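# Insert the peg fully into the block inside the box

## Task

Push the peg completely down into the hole of the block that sits on the floor of the open box, so it stays fully seated once the robot lets go.

## Robot and tools

Robot: two six-joint arms, left_arm and right_arm, each ending in a two-finger parallel gripper. Each base sits on a mounting plate fixed to a shared metal frame behind them; a 'too close' message treats a plate and its half of the frame as part of that arm. Calibrated bases in the scene frame: left_arm at (+0.014, +0.181, +0.187) m, quat_wxyz (+0.999, -0.036, +0.003, -0.023); right_arm at (-0.043, -0.183, +0.187) m, quat_wxyz (+0.999, +0.036, +0.002, -0.015). Loose objects may occasionally get nudged by outside forces.

Frames: the scene frame has its origin at table-top height midway between the nominal bases, +z up, +x out over the table, left_arm on the +y side (image left/right does not follow arm names). Each arm's reported hand pose (end_effector_position in metres, end_effector_quat_wxyz) and its wrist camera pose are in that arm's own base frame; fixed cameras and the table use the scene frame. Reported hand poses may be wrong by a few centimetres, more when reaching far. The gripper's fingers point along its +z and close along its y; end_effector_position is the point between the pads, roughly 1 cm short of the fingertips.

Row layout (used by every motion tool): 14 numbers, always all of them: left_arm waist, shoulder, elbow, wrist pitch, wrist yaw, wrist roll, gripper opening, then the same seven for right_arm. Joint numbers are absolute target angles in radians, read the same way as the Joint positions line. Stated ranges: waist -2.618 to 3.054, shoulder 0.000 to 3.142, elbow 0.000 to 3.142, wrist pitch -1.571 to 1.571, wrist yaw -1.571 to 1.571, wrist roll -2.094 to 2.094. True ends may differ by up to 0.059 rad; a target beyond an end by more than 0.059 and beyond the current angle is refused, and one past the real end is clipped there, sometimes reported as 'joint sent to its limit'. Opening is an absolute command from -1 (closed) to +1 (fully open). To leave a gripper unchanged, resend its current command; 0 is a real command (half open).

execute_actions(actions, cameras): actions is a list of actions; each action is a list of up to 15 rows, one row per 1/30 s control step, and a short action repeats its final row to fill 15 steps. An empty list just reports state and images. cameras picks image sources (cam_head_left, cam_head_right, cam_left_wrist, cam_right_wrist, each 672x504); omitted, null or ["all"] gives all, [] gives none, an unknown name invalidates the call. Per step, each joint target is kept within a lead of its measured angle (0.339 rad for waist, shoulder, elbow; 2.2 for the wrist joints), and an arm whose targets would shift the gripper over 200 mm is scaled back, so big changes need several actions. To hold a resting joint, resend its 'Joint targets' value.

move(target, speed, blend, opening_speed, blocking, cameras): drives all joints in step toward one absolute row, or through a list of up to 15 rows (all sharing a 10 s budget; longer paths stop short). Grippers trace curves, not straight lines, and nothing is avoided, including the other arm. speed: rad/s for the joint with farthest to go, 0.01 to 12.57, default 0.5, one value or one per target. blend: radians of corner rounding per waypoint, default 0. opening_speed: rate of opening change per second on the -1..+1 scale, at least 0.2. Gripper numbers in the first row are sent at the start; a changed opening in a later row is applied once everything has settled at that row. blocking=false returns after about 0.5 s while the move continues; a new move then replaces it. The result adds a 'move:' line: done, off_target (resting more than 0.035 rad from target), moving, held, or fault, plus limits=held when steps were withheld. Neither done nor off_target tells you about contact.

wait(seconds, cameras): 0 to 10 s with arms holding their last command. stop(cameras): brakes a running move. zoom_image(camera, region): region [x0, y0, x1, y1] in pixels of that camera's latest image, top-left origin, at most 504x504. read_manual(section): licence texts only. finished_scene(scene): ends the scene irreversibly; scene is its integer number. The peg must stay fully inserted with no robot help.

Reading results: Joint positions and Joint velocities list each arm in joint order, then gripper opening in metres (0.093 fully open) and its rate. 'Joint targets' shows current driven angles; 'Tool commands' shows gripper commands. grip_measured uses the -1..+1 scale: pads meet near -0.94, and each millimetre of object width adds about 0.0208; it may read up to 0.02 high. For a firm grip on a rigid flat object, command at least 0.24 below the reading for its width and keep sending it; release with a number well above that reading. Pads squeeze about 50 to 65 N each. Joint torques follow joint order, positive toward larger angles, include gravity, and joints 1-3 wrap at ±28 N m. 'joint command not followed' means the clearance check altered targets. Calls of actions also list joint positions at some steps.

Avoid: dropping the peg or releasing it while moving, fast collisions, pressing far past contact, knocking anything off the table, the grippers touching or one gripper closing on the other's fingers, and holding loads or stretched poses for long: motors heat, a MOTOR HOT line appears at 75 °C, at 90 °C the arm folds and idles, at 100 °C it collapses.

Each tool is called after "Emit:" as a command line: name --argument value for each argument, lists and objects as JSON in quotes; but a table of rows of numbers goes row by row, as --pt "numbers of a row", without its own name.

## Session

Emit:
execute_actions --actions '[]'

Scene clock: 0.00 s.
left_arm: end_effector_position=(+0.3904, +0.0034, +0.0750) grip_measured=+1.000 end_effector_quat_wxyz=(+0.533, -0.034, +0.845, +0.014) | right_arm: end_effector_position=(+0.3826, -0.0317, +0.0874) grip_measured=+1.000 end_effector_quat_wxyz=(+0.563, +0.077, +0.822, -0.048)
Joint positions: left_arm=[-0.028 1.554 0.413 0.692 -0.086 -0.054 0.093] | right_arm=[-0.016 1.525 0.358 0.792 0.152 0.068 0.093]
Joint velocities: within noise
Joint torques (N m): no reading
Heat: left arm: 32 °C; right arm: 30 °C.
Joint targets: left_arm=[-0.028 1.547 0.422 0.695 -0.086 -0.054] | right_arm=[-0.016 1.516 0.368 0.802 0.152 0.068]
Tool commands: left_gripper/opening=+1.0 right_gripper/opening=+1.0

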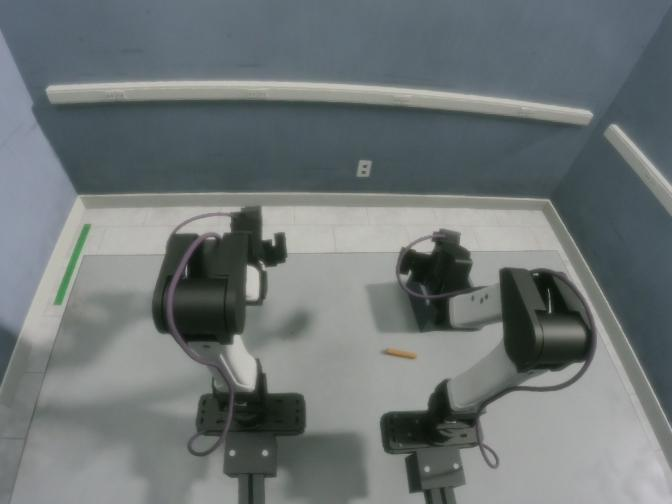

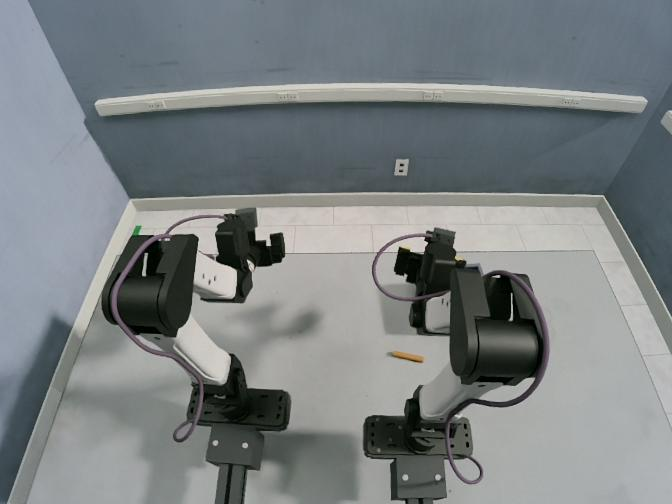

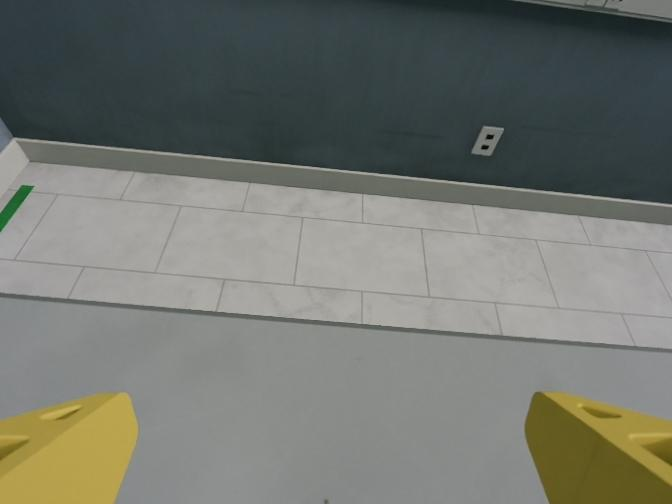

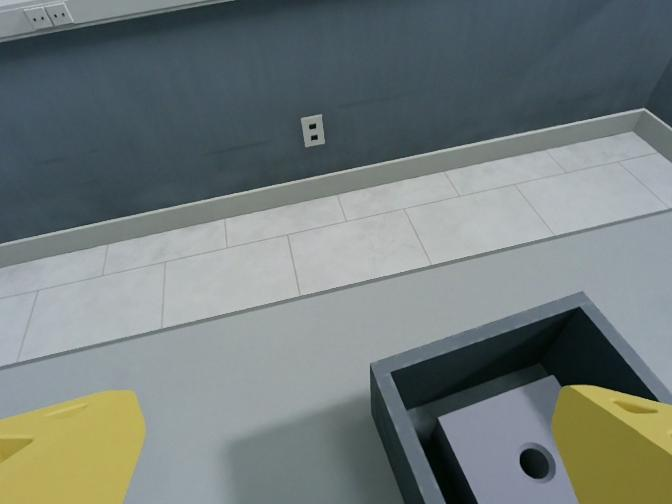

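Emit:
move --target '[0.3,1.554,0.413,0.692,-0.086,-0.054,1,-0.9,1.2,0.6,-0.4,0,0,1]' --speed 1.0

Emit:
move --target '[0.3,1.554,0.413,0.692,-0.086,-0.054,1,0.2,1.0,0.6,-0.8,0,0,1]' --speed 1.0

Scene clock: 25.30 s.
left_arm: end_effector_position=(+0.3693, +0.1266, +0.0750) grip_measured=+1.000 end_effector_quat_wxyz=(+0.524, -0.169, +0.829, +0.099) | right_arm: end_effector_position=(+0.1737, -0.2187, +0.0482) grip_measured=+1.000 end_effector_quat_wxyz=(+0.228, +0.424, +0.869, -0.113)
Joint positions: left_arm=[0.293 1.554 0.413 0.692 -0.086 -0.054 0.093] | right_arm=[-0.893 1.221 0.564 -0.4 0.01 0.012 0.093]
Joint velocities: within noise
Joint torques (N m): left_arm=[0.51 -4.12 5.01 2.17 -0.04 -0.06] | right_arm=[-0.35 -5.34 10.99 1.06 -0.06 -0.09]
Heat: left arm: 33 °C; right arm: 32 °C.
Joint targets: left_arm=[0.300 1.554 0.413 0.692 -0.086 -0.054] | right_arm=[-0.900 1.200 0.600 -0.400 0.000 0.000]
move: off_target (right_arm); right_arm: the elbow is farthest, 0.036 rad from its target

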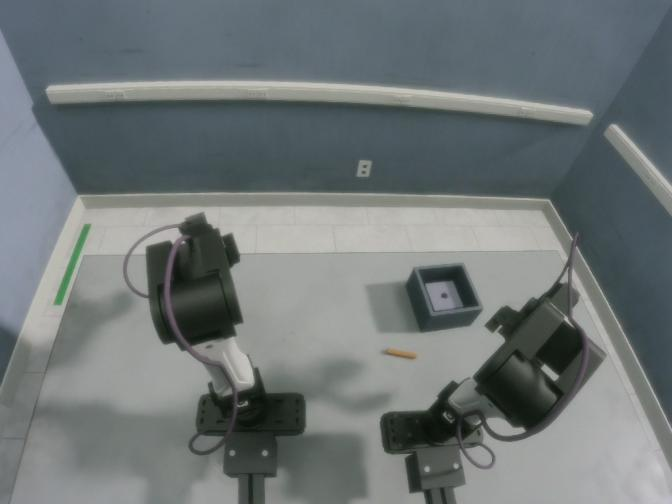

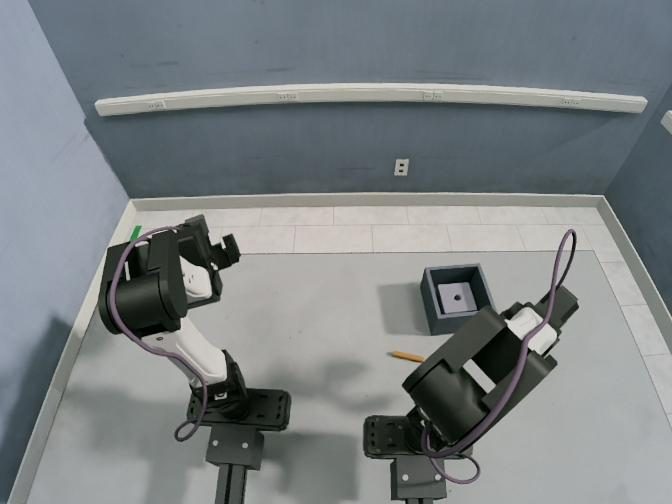

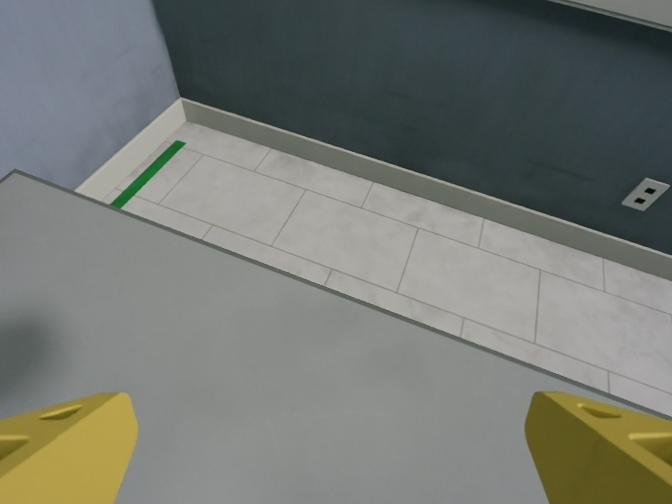

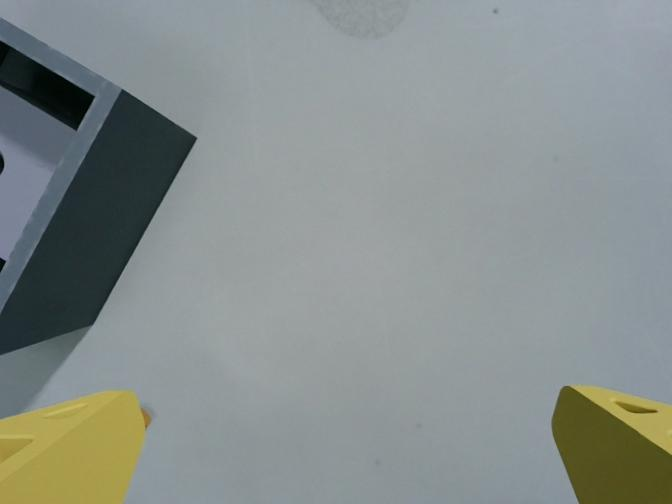

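Scene clock: 27.13 s.
left_arm: end_effector_position=(+0.3693, +0.1266, +0.0750) grip_measured=+1.000 end_effector_quat_wxyz=(+0.524, -0.169, +0.829, +0.099) | right_arm: end_effector_position=(+0.2005, +0.0390, +0.0552) grip_measured=+1.000 end_effector_quat_wxyz=(+0.160, -0.091, +0.983, +0.015)
Joint positions: left_arm=[0.293 1.554 0.413 0.692 -0.086 -0.054 0.093] | right_arm=[0.194 1.014 0.564 -0.797 0.003 0.01 0.093]
Joint velocities: within noise
Joint torques (N m): left_arm=[0.54 -4.08 5.01 2.15 -0.02 -0.05] | right_arm=[0.77 -2.89 11.32 0.81 -0.03 -0.04]
Heat: left arm: 33 °C; right arm: 32 °C.
Joint targets: left_arm=[0.300 1.554 0.413 0.692 -0.086 -0.054] | right_arm=[0.200 1.000 0.600 -0.800 0.000 0.000]
move: off_target (right_arm); right_arm: the elbow is farthest, 0.036 rad from its target

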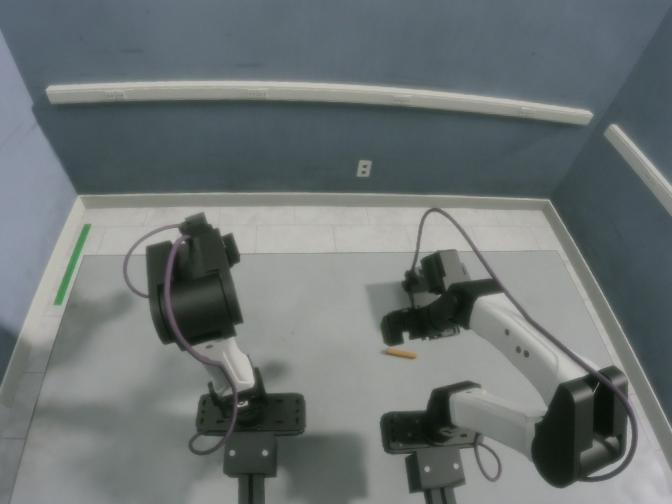

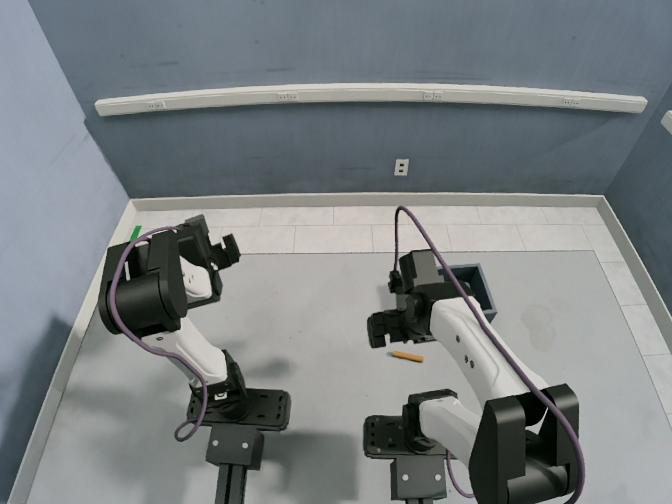

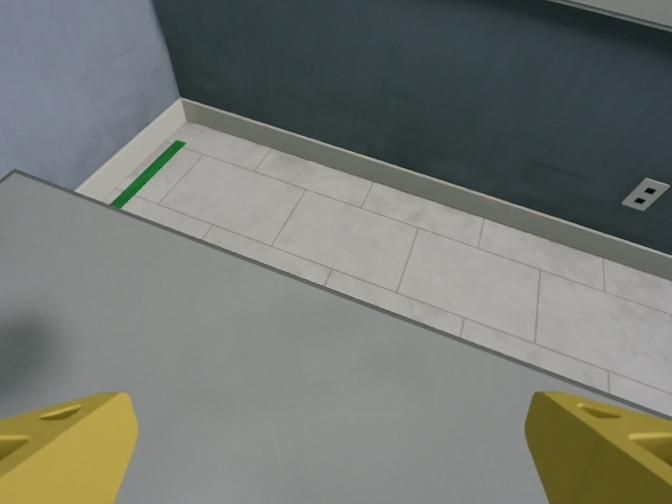

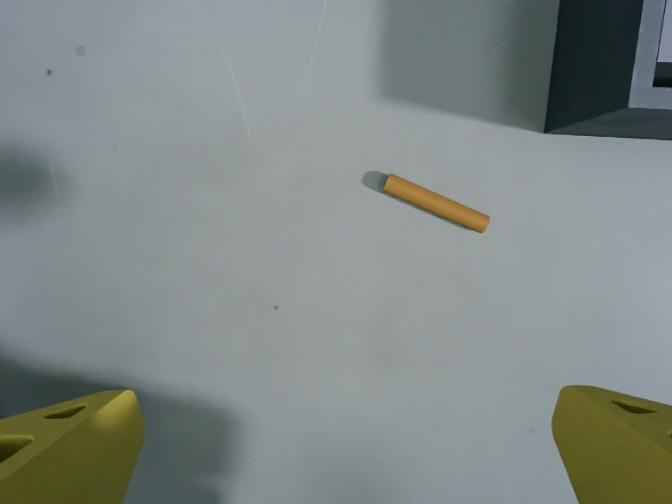

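Emit:
zoom_image --camera "cam_right_wrist" --region '[350, 140, 530, 275]'

Emit:
move --target '[0.3,1.554,0.413,0.692,-0.086,-0.054,1,-0.2,1.3,0.9,-0.6,0,0,1]' --speed 1.0

Emit:
zoom_image --camera "cam_head_left" --region '[370, 240, 520, 370]'

Scaled by 2.800.

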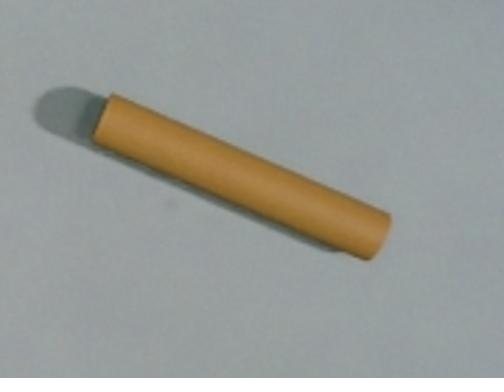

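Scene clock: 85.30 s.
left_arm: end_effector_position=(+0.3693, +0.1266, +0.0750) grip_measured=+1.000 end_effector_quat_wxyz=(+0.524, -0.169, +0.829, +0.099) | right_arm: end_effector_position=(+0.3099, -0.0615, +0.1111) grip_measured=+1.000 end_effector_quat_wxyz=(+0.257, +0.099, +0.961, -0.025)
Joint positions: left_arm=[0.293 1.554 0.413 0.692 -0.086 -0.054 0.093] | right_arm=[-0.195 1.29 0.866 -0.624 0.002 0.009 0.093]
Joint velocities: within noise
Joint torques (N m): left_arm=[0.57 -4.14 5.04 2.14 -0.01 -0.05] | right_arm=[-0.09 -3.48 11.23 1.41 -0.02 -0.07]
Heat: left arm: 33 °C; right arm: 36 °C.
Joint targets: left_arm=[0.300 1.554 0.413 0.692 -0.086 -0.054] | right_arm=[-0.200 1.300 0.900 -0.600 0.000 0.000]
move: done

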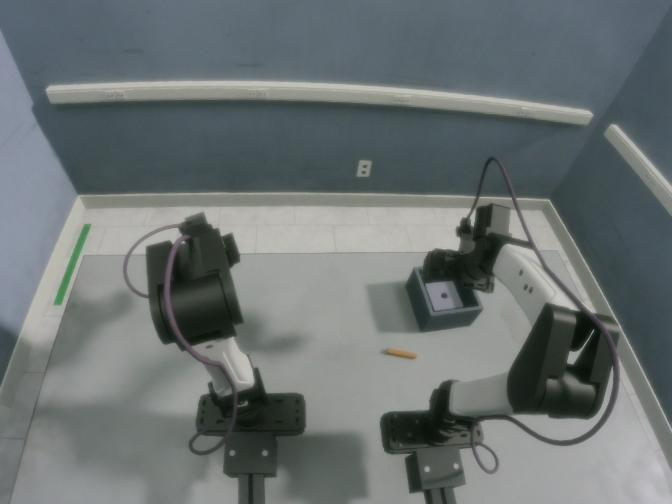

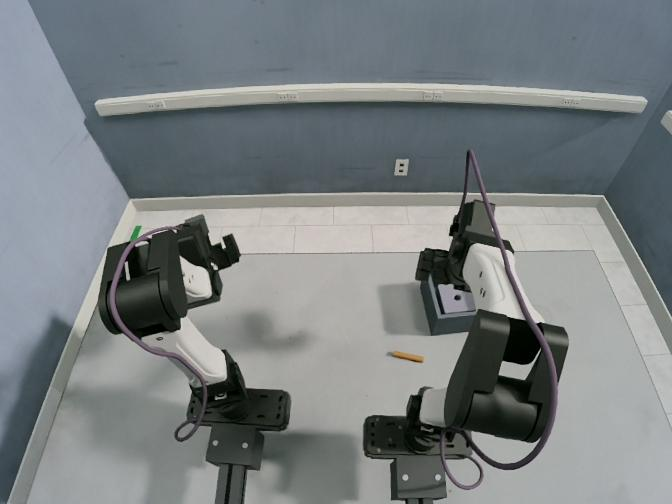

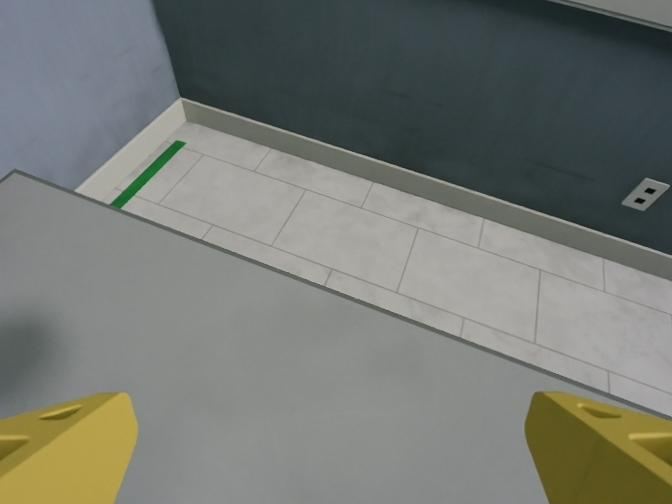

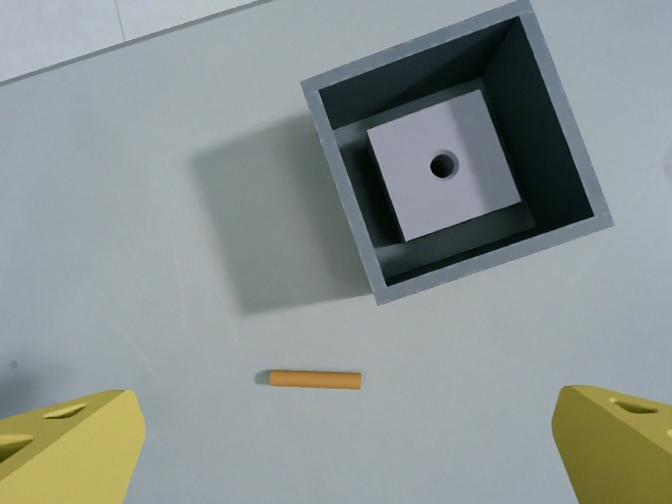

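Scaled by 3.360.

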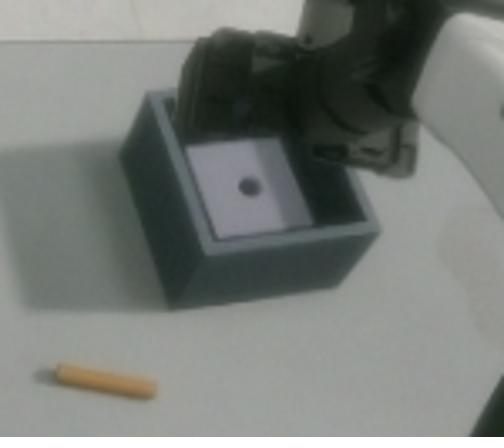

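Emit:
move --target '[0.3,1.554,0.413,0.692,-0.086,-0.054,1,0.194,1.886,0.917,-0.721,0.311,-1.138,1]' --speed 0.8

Scene clock: 137.77 s.
left_arm: end_effector_position=(+0.3693, +0.1266, +0.0750) grip_measured=+1.000 end_effector_quat_wxyz=(+0.524, -0.169, +0.829, +0.099) | right_arm: end_effector_position=(+0.2592, -0.0023, -0.0390) grip_measured=+1.000 end_effector_quat_wxyz=(-0.125, -0.610, +0.775, -0.107)
Joint positions: left_arm=[0.293 1.554 0.413 0.692 -0.086 -0.054 0.093] | right_arm=[0.188 1.876 0.888 -0.711 0.306 -1.125 0.093]
Joint velocities: within noise
Joint torques (N m): left_arm=[0.53 -4.11 5.03 2.14 -0.02 -0.04] | right_arm=[1.14 -6.19 8.2 -0.22 0.18 -0.11]
Heat: left arm: 34 °C; right arm: 40 °C.
Joint targets: left_arm=[0.300 1.554 0.413 0.692 -0.086 -0.054] | right_arm=[0.194 1.886 0.917 -0.721 0.311 -1.138]
move: done

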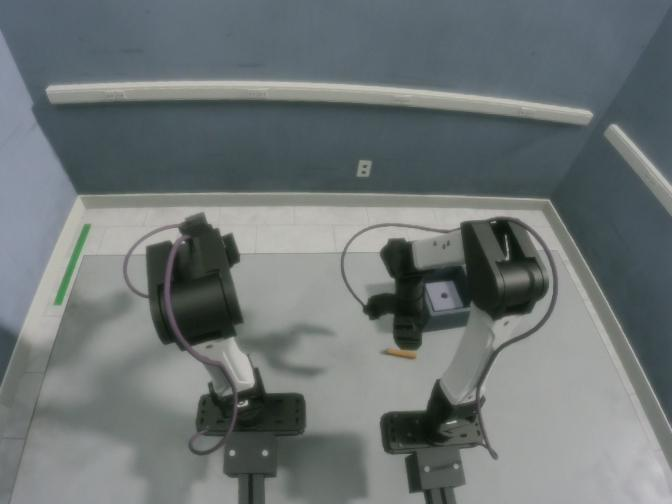

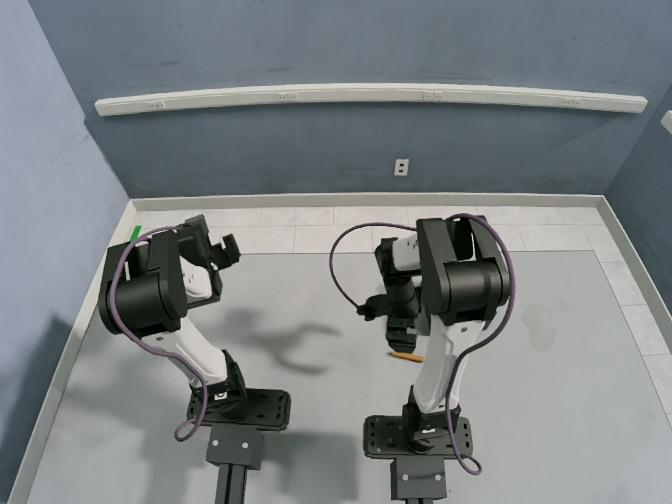

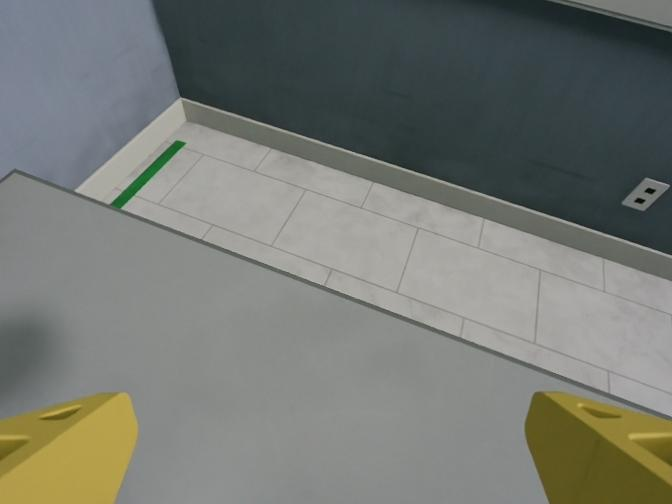

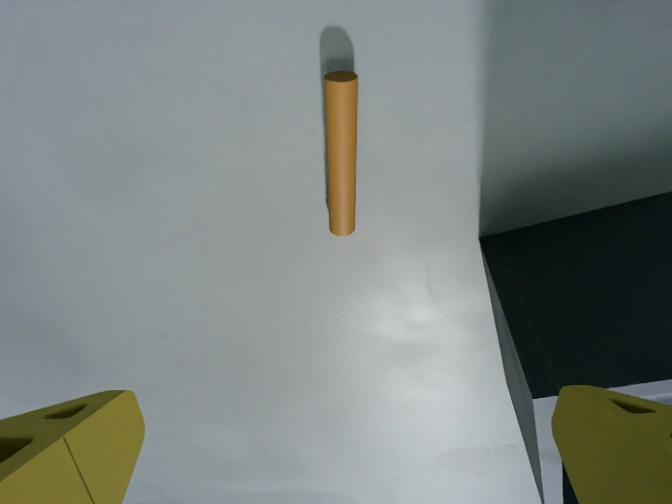

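Emit:
move --target '[0.3,1.554,0.413,0.692,-0.086,-0.054,1,0.275,2.247,0.908,-0.367,0.306,-1.07,0.3]' --speed 0.6 --cameras '["cam_right_wrist"]'

Scene clock: 154.93 s.
left_arm: end_effector_position=(+0.3693, +0.1266, +0.0750) grip_measured=+1.000 end_effector_quat_wxyz=(+0.524, -0.169, +0.829, +0.099) | right_arm: end_effector_position=(+0.2644, +0.0197, -0.1364) grip_measured=+0.302 end_effector_quat_wxyz=(-0.131, -0.625, +0.762, -0.110)
Joint positions: left_arm=[0.293 1.554 0.413 0.692 -0.086 -0.054 0.093] | right_arm=[0.268 2.239 0.893 -0.381 0.308 -1.082 0.06]
Joint velocities: within noise
Joint torques (N m): left_arm=[0.51 -4.11 5.01 2.15 -0.01 -0.06] | right_arm=[1.31 -7.45 4.89 -0.04 0.14 0.19]
Heat: left arm: 34 °C; right arm: 39 °C.
Joint targets: left_arm=[0.300 1.554 0.413 0.692 -0.086 -0.054] | right_arm=[0.275 2.247 0.908 -0.367 0.306 -1.070]
move: done
Images, in order (width x height): cam_right_wrist 672x504.

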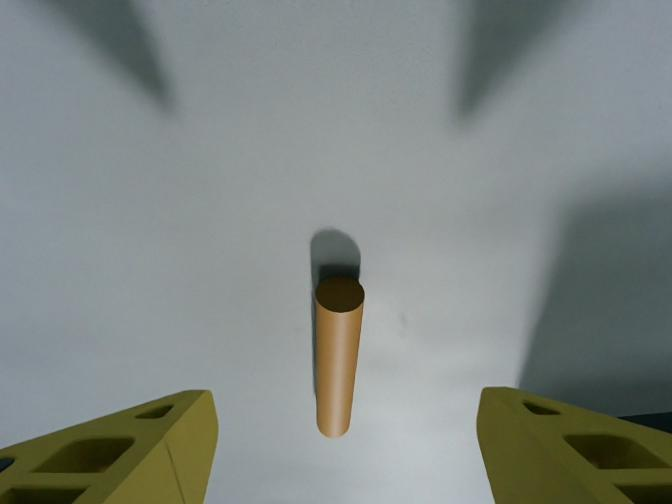

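Emit:
move --target '[0.3,1.554,0.413,0.692,-0.086,-0.054,1,0.255,2.325,0.921,-0.296,0.306,-1.07,0.3]' --speed 0.3 --cameras '["cam_right_wrist"]'

Scene clock: 165.27 s.
left_arm: end_effector_position=(+0.3693, +0.1266, +0.0750) grip_measured=+1.000 end_effector_quat_wxyz=(+0.524, -0.169, +0.829, +0.099) | right_arm: end_effector_position=(+0.2661, +0.0185, -0.1560) grip_measured=+0.302 end_effector_quat_wxyz=(-0.129, -0.623, +0.764, -0.111)
Joint positions: left_arm=[0.293 1.554 0.413 0.692 -0.086 -0.054 0.093] | right_arm=[0.262 2.313 0.903 -0.31 0.308 -1.082 0.06]
Joint velocities: within noise
Joint torques (N m): left_arm=[0.51 -4.1 5 2.14 -0.02 -0.04] | right_arm=[0.09 -7.32 4.85 -0.01 0.12 0.2]
Heat: left arm: 34 °C; right arm: 38 °C.
Joint targets: left_arm=[0.300 1.554 0.413 0.692 -0.086 -0.054] | right_arm=[0.255 2.325 0.921 -0.296 0.306 -1.070]
move: done
Images, in order (width x height): cam_right_wrist 672x504.

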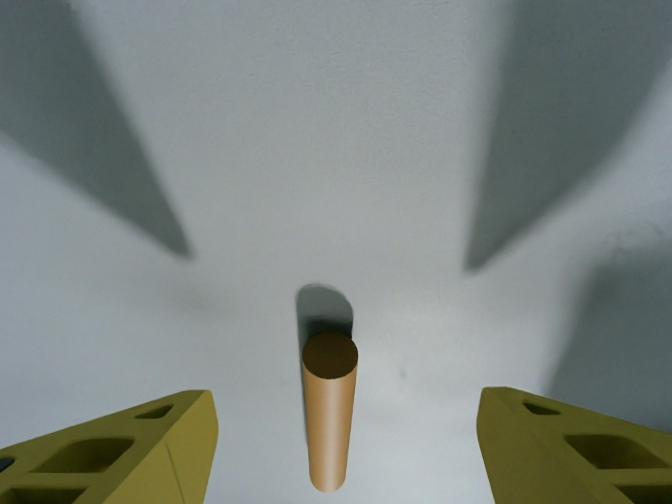

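Emit:
move --target '[0.3,1.554,0.413,0.692,-0.086,-0.054,1,0.225,2.32,0.883,-0.27,0.302,-1.09,0.3]' --speed 0.3 --cameras '["cam_right_wrist"]'

Emit:
move --target '[0.3,1.554,0.413,0.692,-0.086,-0.054,1,0.224,2.38,0.892,-0.204,0.302,-1.09,0.3]' --speed 0.2 --cameras '["cam_right_wrist"]'

Scene clock: 182.27 s.
left_arm: end_effector_position=(+0.3693, +0.1266, +0.0750) grip_measured=+1.000 end_effector_quat_wxyz=(+0.524, -0.169, +0.829, +0.099) | right_arm: end_effector_position=(+0.2676, +0.0107, -0.1575) grip_measured=+0.302 end_effector_quat_wxyz=(-0.124, -0.610, +0.774, -0.112)
Joint positions: left_arm=[0.293 1.554 0.413 0.692 -0.086 -0.054 0.093] | right_arm=[0.232 2.313 0.892 -0.284 0.308 -1.082 0.06]
Joint velocities: within noise
Joint torques (N m): left_arm=[0.5 -4.07 5.04 2.14 -0.02 -0.06] | right_arm=[0.14 -7.69 1.91 0.02 0.06 -0.05]
Heat: left arm: 35 °C; right arm: 37 °C.
Joint targets: left_arm=[0.300 1.554 0.413 0.692 -0.086 -0.054] | right_arm=[0.225 2.320 0.883 -0.270 0.302 -1.090]
move: done
Images, in order (width x height): cam_right_wrist 672x504.

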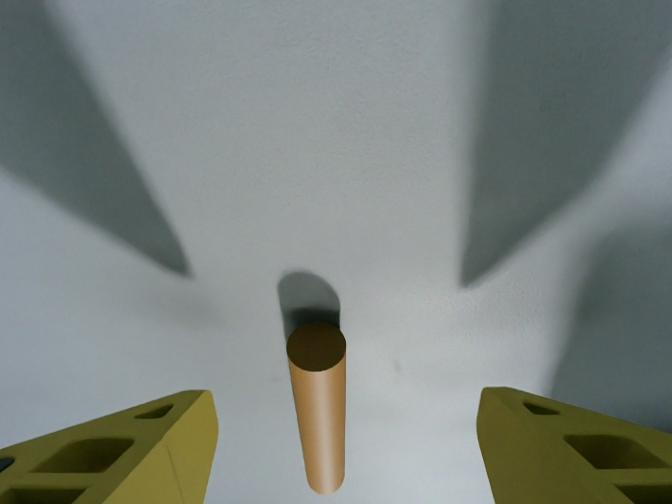

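Scene clock: 183.27 s.
left_arm: end_effector_position=(+0.3693, +0.1266, +0.0750) grip_measured=+1.000 end_effector_quat_wxyz=(+0.524, -0.169, +0.829, +0.099) | right_arm: end_effector_position=(+0.2677, +0.0108, -0.1727) grip_measured=+0.302 end_effector_quat_wxyz=(-0.119, -0.610, +0.775, -0.115)
Joint positions: left_arm=[0.293 1.554 0.413 0.692 -0.086 -0.054 0.093] | right_arm=[0.232 2.367 0.892 -0.219 0.308 -1.082 0.06]
Joint velocities: within noise
Joint torques (N m): left_arm=[0.51 -4.12 5.04 2.14 -0.01 -0.06] | right_arm=[-0.01 -7.38 2.62 0.07 0.07 -0.04]
Heat: left arm: 35 °C; right arm: 36 °C.
Joint targets: left_arm=[0.300 1.554 0.413 0.692 -0.086 -0.054] | right_arm=[0.224 2.380 0.892 -0.204 0.302 -1.090]
move: done
Images, in order (width x height): cam_right_wrist 672x504.

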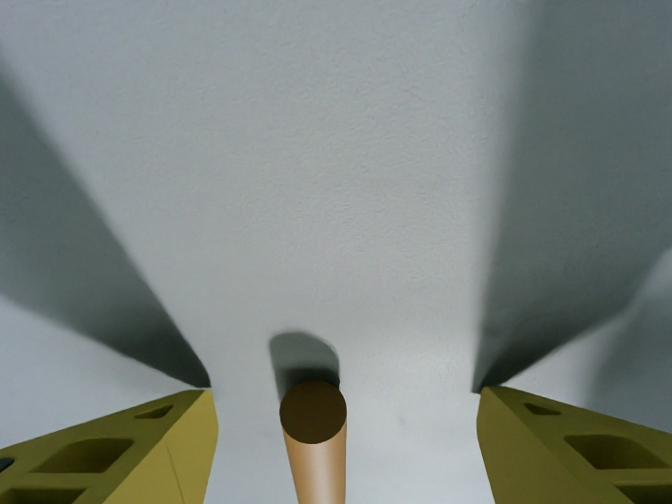

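Emit:
move --target '[0.3,1.554,0.413,0.692,-0.086,-0.054,1,0.205,2.371,0.862,-0.197,0.302,-1.09,0.3]' --speed 0.2 --cameras '["cam_right_wrist"]'

Scene clock: 191.37 s.
left_arm: end_effector_position=(+0.3693, +0.1266, +0.0750) grip_measured=+1.000 end_effector_quat_wxyz=(+0.524, -0.169, +0.829, +0.099) | right_arm: end_effector_position=(+0.2627, +0.0053, -0.1739) grip_measured=+0.302 end_effector_quat_wxyz=(-0.122, -0.604, +0.780, -0.112)
Joint positions: left_arm=[0.293 1.554 0.413 0.692 -0.086 -0.054 0.093] | right_arm=[0.216 2.367 0.875 -0.208 0.308 -1.082 0.06]
Joint velocities: within noise
Joint torques (N m): left_arm=[0.54 -4.04 5.03 2.15 -0.01 -0.05] | right_arm=[-0.17 -7.99 1.07 0.01 0.1 -0.08]
Heat: left arm: 35 °C; right arm: 36 °C.
Joint targets: left_arm=[0.300 1.554 0.413 0.692 -0.086 -0.054] | right_arm=[0.205 2.371 0.862 -0.197 0.302 -1.090]
move: done
Images, in order (width x height): cam_right_wrist 672x504.

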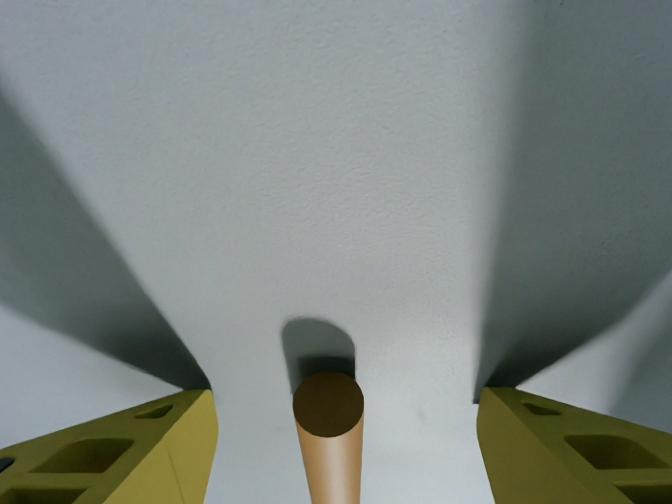

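Emit:
move --target '[0.3,1.554,0.413,0.692,-0.086,-0.054,1,0.177,2.367,0.852,-0.191,0.302,-1.12,0.3]' --speed 0.2 --cameras '["cam_right_wrist"]'

Scene clock: 198.77 s.
left_arm: end_effector_position=(+0.3693, +0.1266, +0.0750) grip_measured=+1.000 end_effector_quat_wxyz=(+0.524, -0.169, +0.829, +0.099) | right_arm: end_effector_position=(+0.2622, +0.0027, -0.1741) grip_measured=+0.302 end_effector_quat_wxyz=(-0.121, -0.609, +0.776, -0.107)
Joint positions: left_arm=[0.293 1.554 0.413 0.692 -0.086 -0.054 0.093] | right_arm=[0.202 2.365 0.871 -0.202 0.3 -1.111 0.06]
Joint velocities: within noise
Joint torques (N m): left_arm=[0.55 -4.11 5 2.14 -0.01 -0.05] | right_arm=[-1.42 -8.16 0.57 0.03 0.15 -0.08]
Heat: left arm: 35 °C; right arm: 35 °C.
Joint targets: left_arm=[0.300 1.554 0.413 0.692 -0.086 -0.054] | right_arm=[0.177 2.367 0.852 -0.191 0.302 -1.120]
move: done
Images, in order (width x height): cam_right_wrist 672x504.

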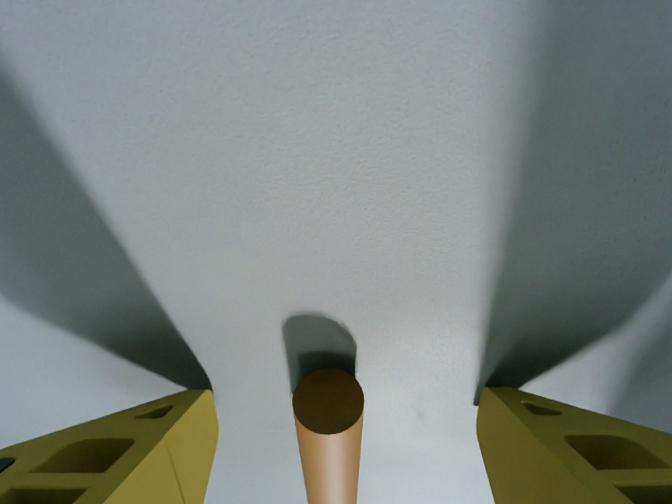

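Emit:
move --pt "0.3 1.554 0.413 0.692 -0.086 -0.054 1 0.202 2.335 0.852 -0.215 0.302 -1.12 0.3" --pt "0.3 1.554 0.413 0.692 -0.086 -0.054 1 0.177 2.335 0.852 -0.215 0.302 -1.12 0.3" --speed 0.2 --cameras '["cam_right_wrist"]'

Scene clock: 202.67 s.
left_arm: end_effector_position=(+0.3693, +0.1266, +0.0750) grip_measured=+1.000 end_effector_quat_wxyz=(+0.524, -0.169, +0.829, +0.099) | right_arm: end_effector_position=(+0.2629, +0.0029, -0.1734) grip_measured=+0.302 end_effector_quat_wxyz=(-0.118, -0.608, +0.779, -0.102)
Joint positions: left_arm=[0.293 1.554 0.413 0.692 -0.086 -0.054 0.093] | right_arm=[0.195 2.36 0.871 -0.204 0.289 -1.113 0.06]
Joint velocities: within noise
Joint torques (N m): left_arm=[0.53 -4.1 5.05 2.15 -0.01 -0.05] | right_arm=[-0.81 -10.51 0.5 -0.21 0.26 0]
Heat: left arm: 35 °C; right arm: 35 °C.
Joint targets: left_arm=[0.300 1.554 0.413 0.692 -0.086 -0.054] | right_arm=[0.177 2.335 0.852 -0.215 0.302 -1.120]
move: done
Images, in order (width x height): cam_right_wrist 672x504.

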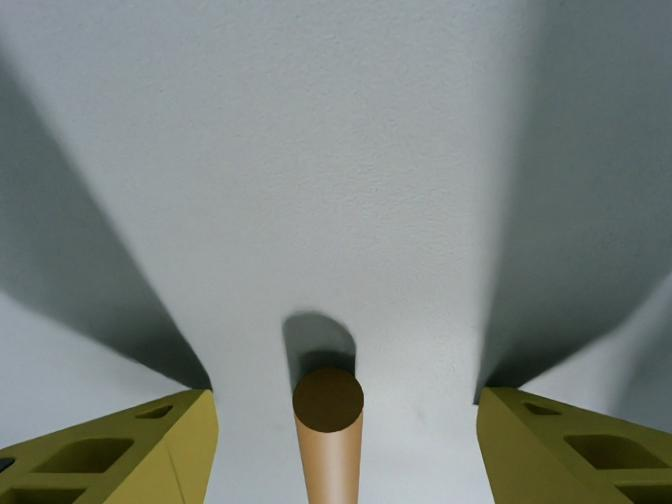

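Emit:
move --pt "0.3 1.554 0.413 0.692 -0.086 -0.054 1 0.195 2.29 0.86 -0.26 0.302 -1.12 0.3" --pt "0.3 1.554 0.413 0.692 -0.086 -0.054 1 0.172 2.29 0.86 -0.26 0.302 -1.12 0.3" --speed 0.2 --cameras '["cam_right_wrist"]'

Scene clock: 206.43 s.
left_arm: end_effector_position=(+0.3693, +0.1266, +0.0750) grip_measured=+1.000 end_effector_quat_wxyz=(+0.524, -0.169, +0.829, +0.099) | right_arm: end_effector_position=(+0.2611, -0.0034, -0.1643) grip_measured=+0.302 end_effector_quat_wxyz=(-0.128, -0.602, +0.782, -0.102)
Joint positions: left_arm=[0.293 1.554 0.413 0.692 -0.086 -0.054 0.093] | right_arm=[0.178 2.329 0.871 -0.25 0.299 -1.113 0.06]
Joint velocities: within noise
Joint torques (N m): left_arm=[0.55 -4.14 5 2.15 -0.02 -0.05] | right_arm=[0.17 -11.69 1.65 -0.2 0.16 -0.06]
Heat: left arm: 35 °C; right arm: 35 °C.
Joint targets: left_arm=[0.300 1.554 0.413 0.692 -0.086 -0.054] | right_arm=[0.172 2.290 0.860 -0.260 0.302 -1.120]
move: off_target (right_arm); right_arm: the shoulder is farthest, 0.039 rad from its target
Images, in order (width x height): cam_right_wrist 672x504.

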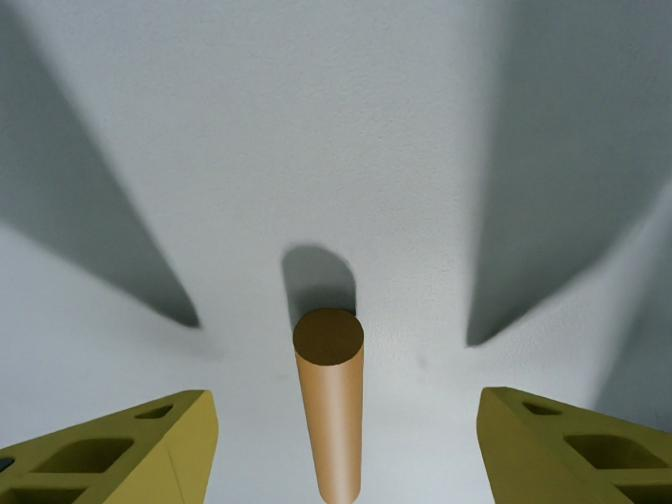

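Emit:
move --pt "0.3 1.554 0.413 0.692 -0.086 -0.054 1 0.17 2.358 0.86 -0.23 0.302 -1.12 0.3" --pt "0.3 1.554 0.413 0.692 -0.086 -0.054 1 0.17 2.358 0.86 -0.23 0.302 -1.12 -0.9" --speed 0.2 --opening_speed 0.7 --cameras '["cam_right_wrist"]'

Scene clock: 213.73 s.
left_arm: end_effector_position=(+0.3693, +0.1266, +0.0750) grip_measured=+1.000 end_effector_quat_wxyz=(+0.524, -0.169, +0.829, +0.099) | right_arm: end_effector_position=(+0.2581, -0.0039, -0.1683) grip_measured=-0.803 end_effector_quat_wxyz=(-0.132, -0.602, +0.781, -0.100)
Joint positions: left_arm=[0.293 1.554 0.413 0.692 -0.086 -0.054 0.093] | right_arm=[0.178 2.345 0.871 -0.244 0.299 -1.113 0.007]
Joint velocities: within noise
Joint torques (N m): left_arm=[0.55 -4.08 5.04 2.13 -0.02 -0.05] | right_arm=[0.03 -7.16 1.32 0.04 0.12 -0.02]
Heat: left arm: 35 °C; right arm: 34 °C.
Joint targets: left_arm=[0.300 1.554 0.413 0.692 -0.086 -0.054] | right_arm=[0.170 2.358 0.860 -0.230 0.302 -1.120]
move: done
Images, in order (width x height): cam_right_wrist 672x504.

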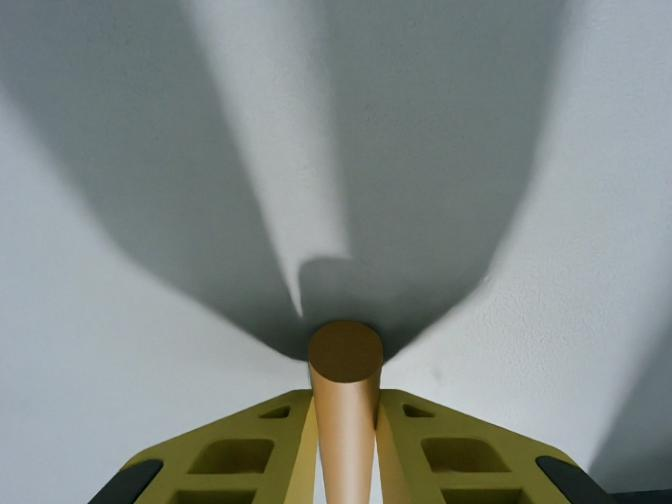

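Emit:
move --pt "0.3 1.554 0.413 0.692 -0.086 -0.054 1 0.17 2.0 0.95 -0.5 0.302 -1.12 -0.9" --pt "0.3 1.554 0.413 0.692 -0.086 -0.054 1 -0.4 1.831 1.12 -0.425 0 0 -0.9" --speed '[0.4,0.8]' --cameras '["cam_head_left","cam_head_right","cam_right_wrist"]'

Scene clock: 241.57 s.
left_arm: end_effector_position=(+0.3693, +0.1266, +0.0750) grip_measured=+1.000 end_effector_quat_wxyz=(+0.524, -0.169, +0.829, +0.099) | right_arm: end_effector_position=(+0.3645, -0.1549, +0.0074) grip_measured=-0.820 end_effector_quat_wxyz=(+0.167, +0.189, +0.967, -0.040)
Joint positions: left_arm=[0.293 1.554 0.413 0.692 -0.086 -0.054 0.093] | right_arm=[-0.397 1.871 1.089 -0.444 0.01 -0.012 0.006]
Joint velocities: within noise
Joint torques (N m): left_arm=[0.5 -4.08 4.97 2.15 -0.01 -0.05] | right_arm=[0.47 -12.15 9.85 1.01 -0.1 0.2]
Heat: left arm: 36 °C; right arm: 34 °C.
Joint targets: left_arm=[0.300 1.554 0.413 0.692 -0.086 -0.054] | right_arm=[-0.400 1.831 1.120 -0.425 0.000 0.000]
move: off_target (right_arm); right_arm: the shoulder is farthest, 0.040 rad from its target
Images, in order (width x height): cam_head_left 672x504, cam_head_right 672x504, cam_right_wrist 672x504.

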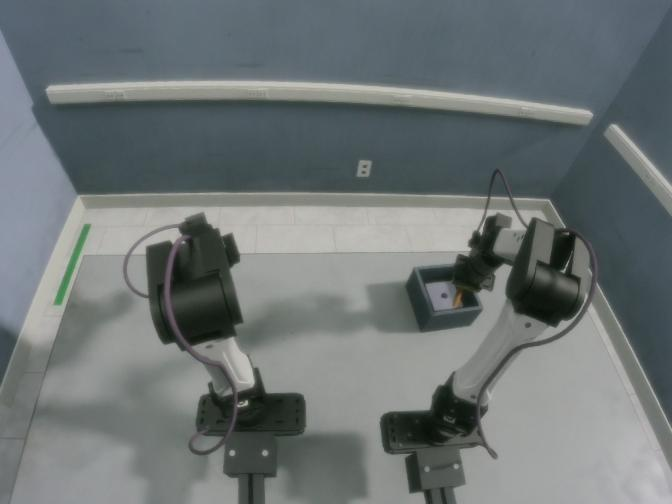

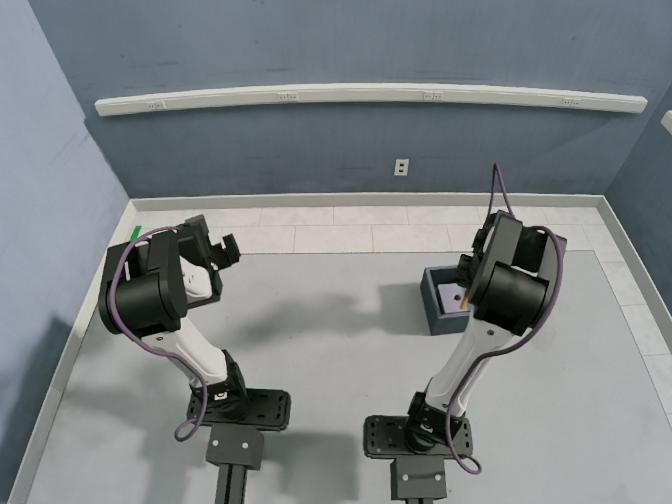

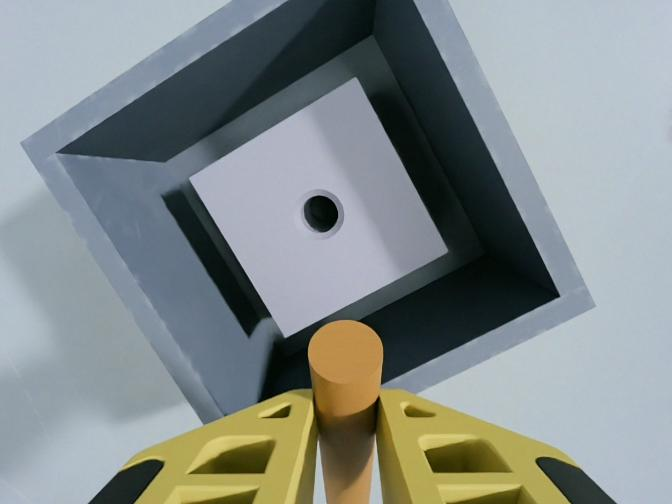

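Emit:
move --pt "0.3 1.554 0.413 0.692 -0.086 -0.054 1 -0.2 1.75 1.15 -0.3 0.4 0.3 -0.9" --pt "0.3 1.554 0.413 0.692 -0.086 -0.054 1 0.05 2.157 1.027 0.23 1.326 0.875 -0.9" --speed 0.7

Scene clock: 298.57 s.
left_arm: end_effector_position=(+0.3693, +0.1266, +0.0750) grip_measured=+1.000 end_effector_quat_wxyz=(+0.524, -0.169, +0.829, +0.099) | right_arm: end_effector_position=(+0.4057, -0.1446, +0.0505) grip_measured=-0.820 end_effector_quat_wxyz=(+0.486, +0.480, +0.608, -0.406)
Joint positions: left_arm=[0.293 1.554 0.413 0.692 -0.086 -0.054 0.093] | right_arm=[0.046 2.147 1.036 0.209 1.314 0.858 0.006]
Joint velocities: within noise
Joint torques (N m): left_arm=[0.55 -4.14 5.04 2.14 -0.03 -0.05] | right_arm=[1.18 -8.83 4.74 1.24 0.6 0.26]
Heat: left arm: 36 °C; right arm: 44 °C.
Joint targets: left_arm=[0.300 1.554 0.413 0.692 -0.086 -0.054] | right_arm=[0.050 2.157 1.027 0.230 1.326 0.875]
move: done

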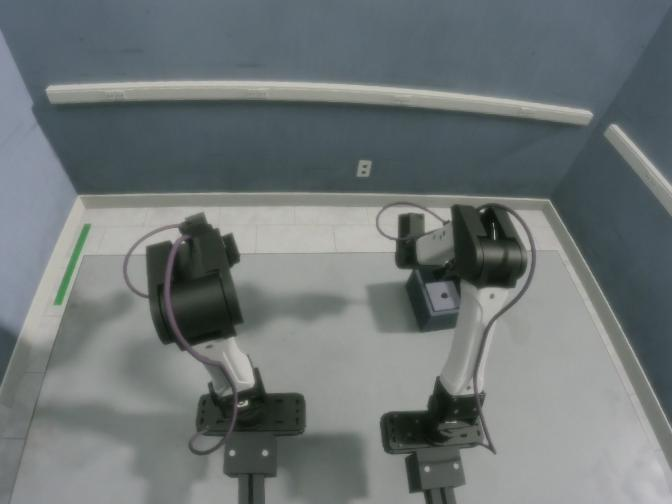

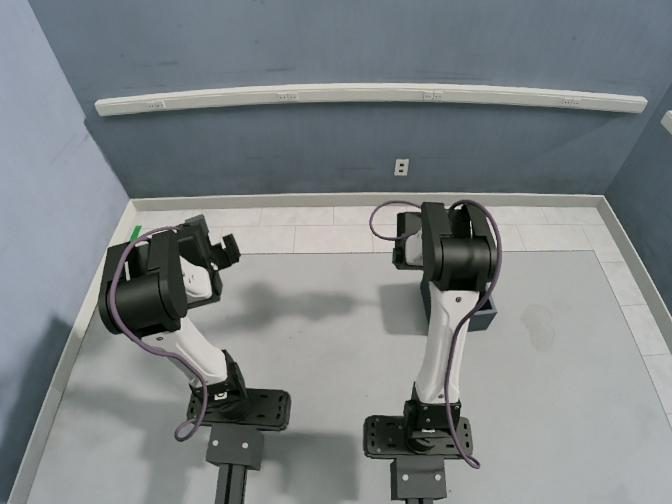

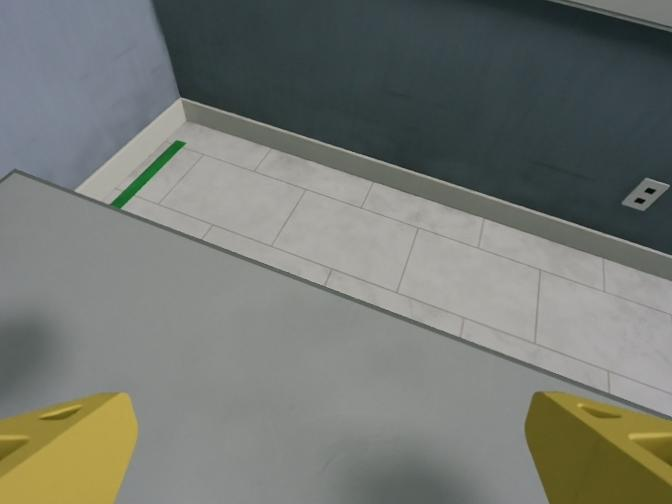

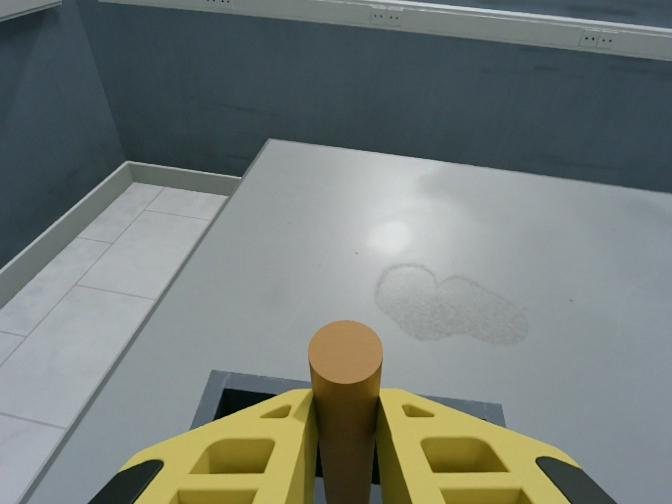

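Emit:
zoom_image --camera "cam_head_left" --region '[390, 210, 510, 340]'

Emit:
zoom_image --camera "cam_head_right" --region '[390, 210, 510, 340]'

Scaled by 3.877.

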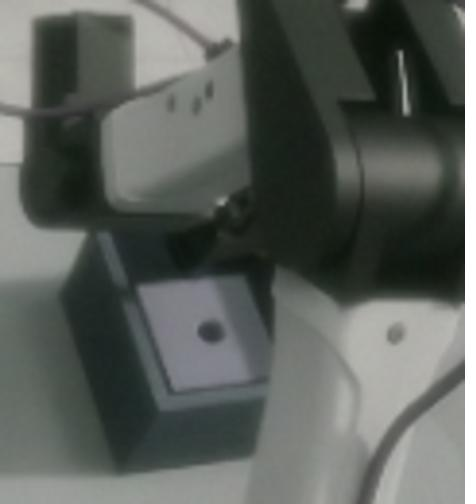

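Scaled by 3.877.

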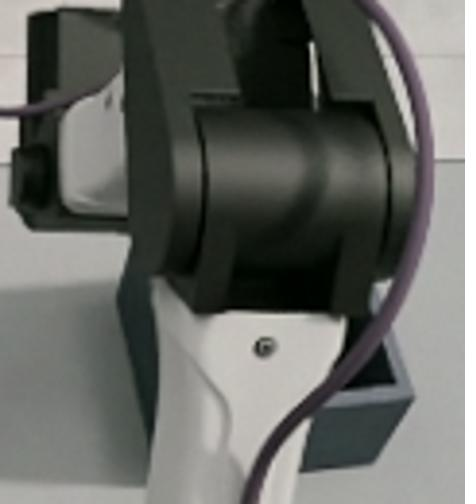

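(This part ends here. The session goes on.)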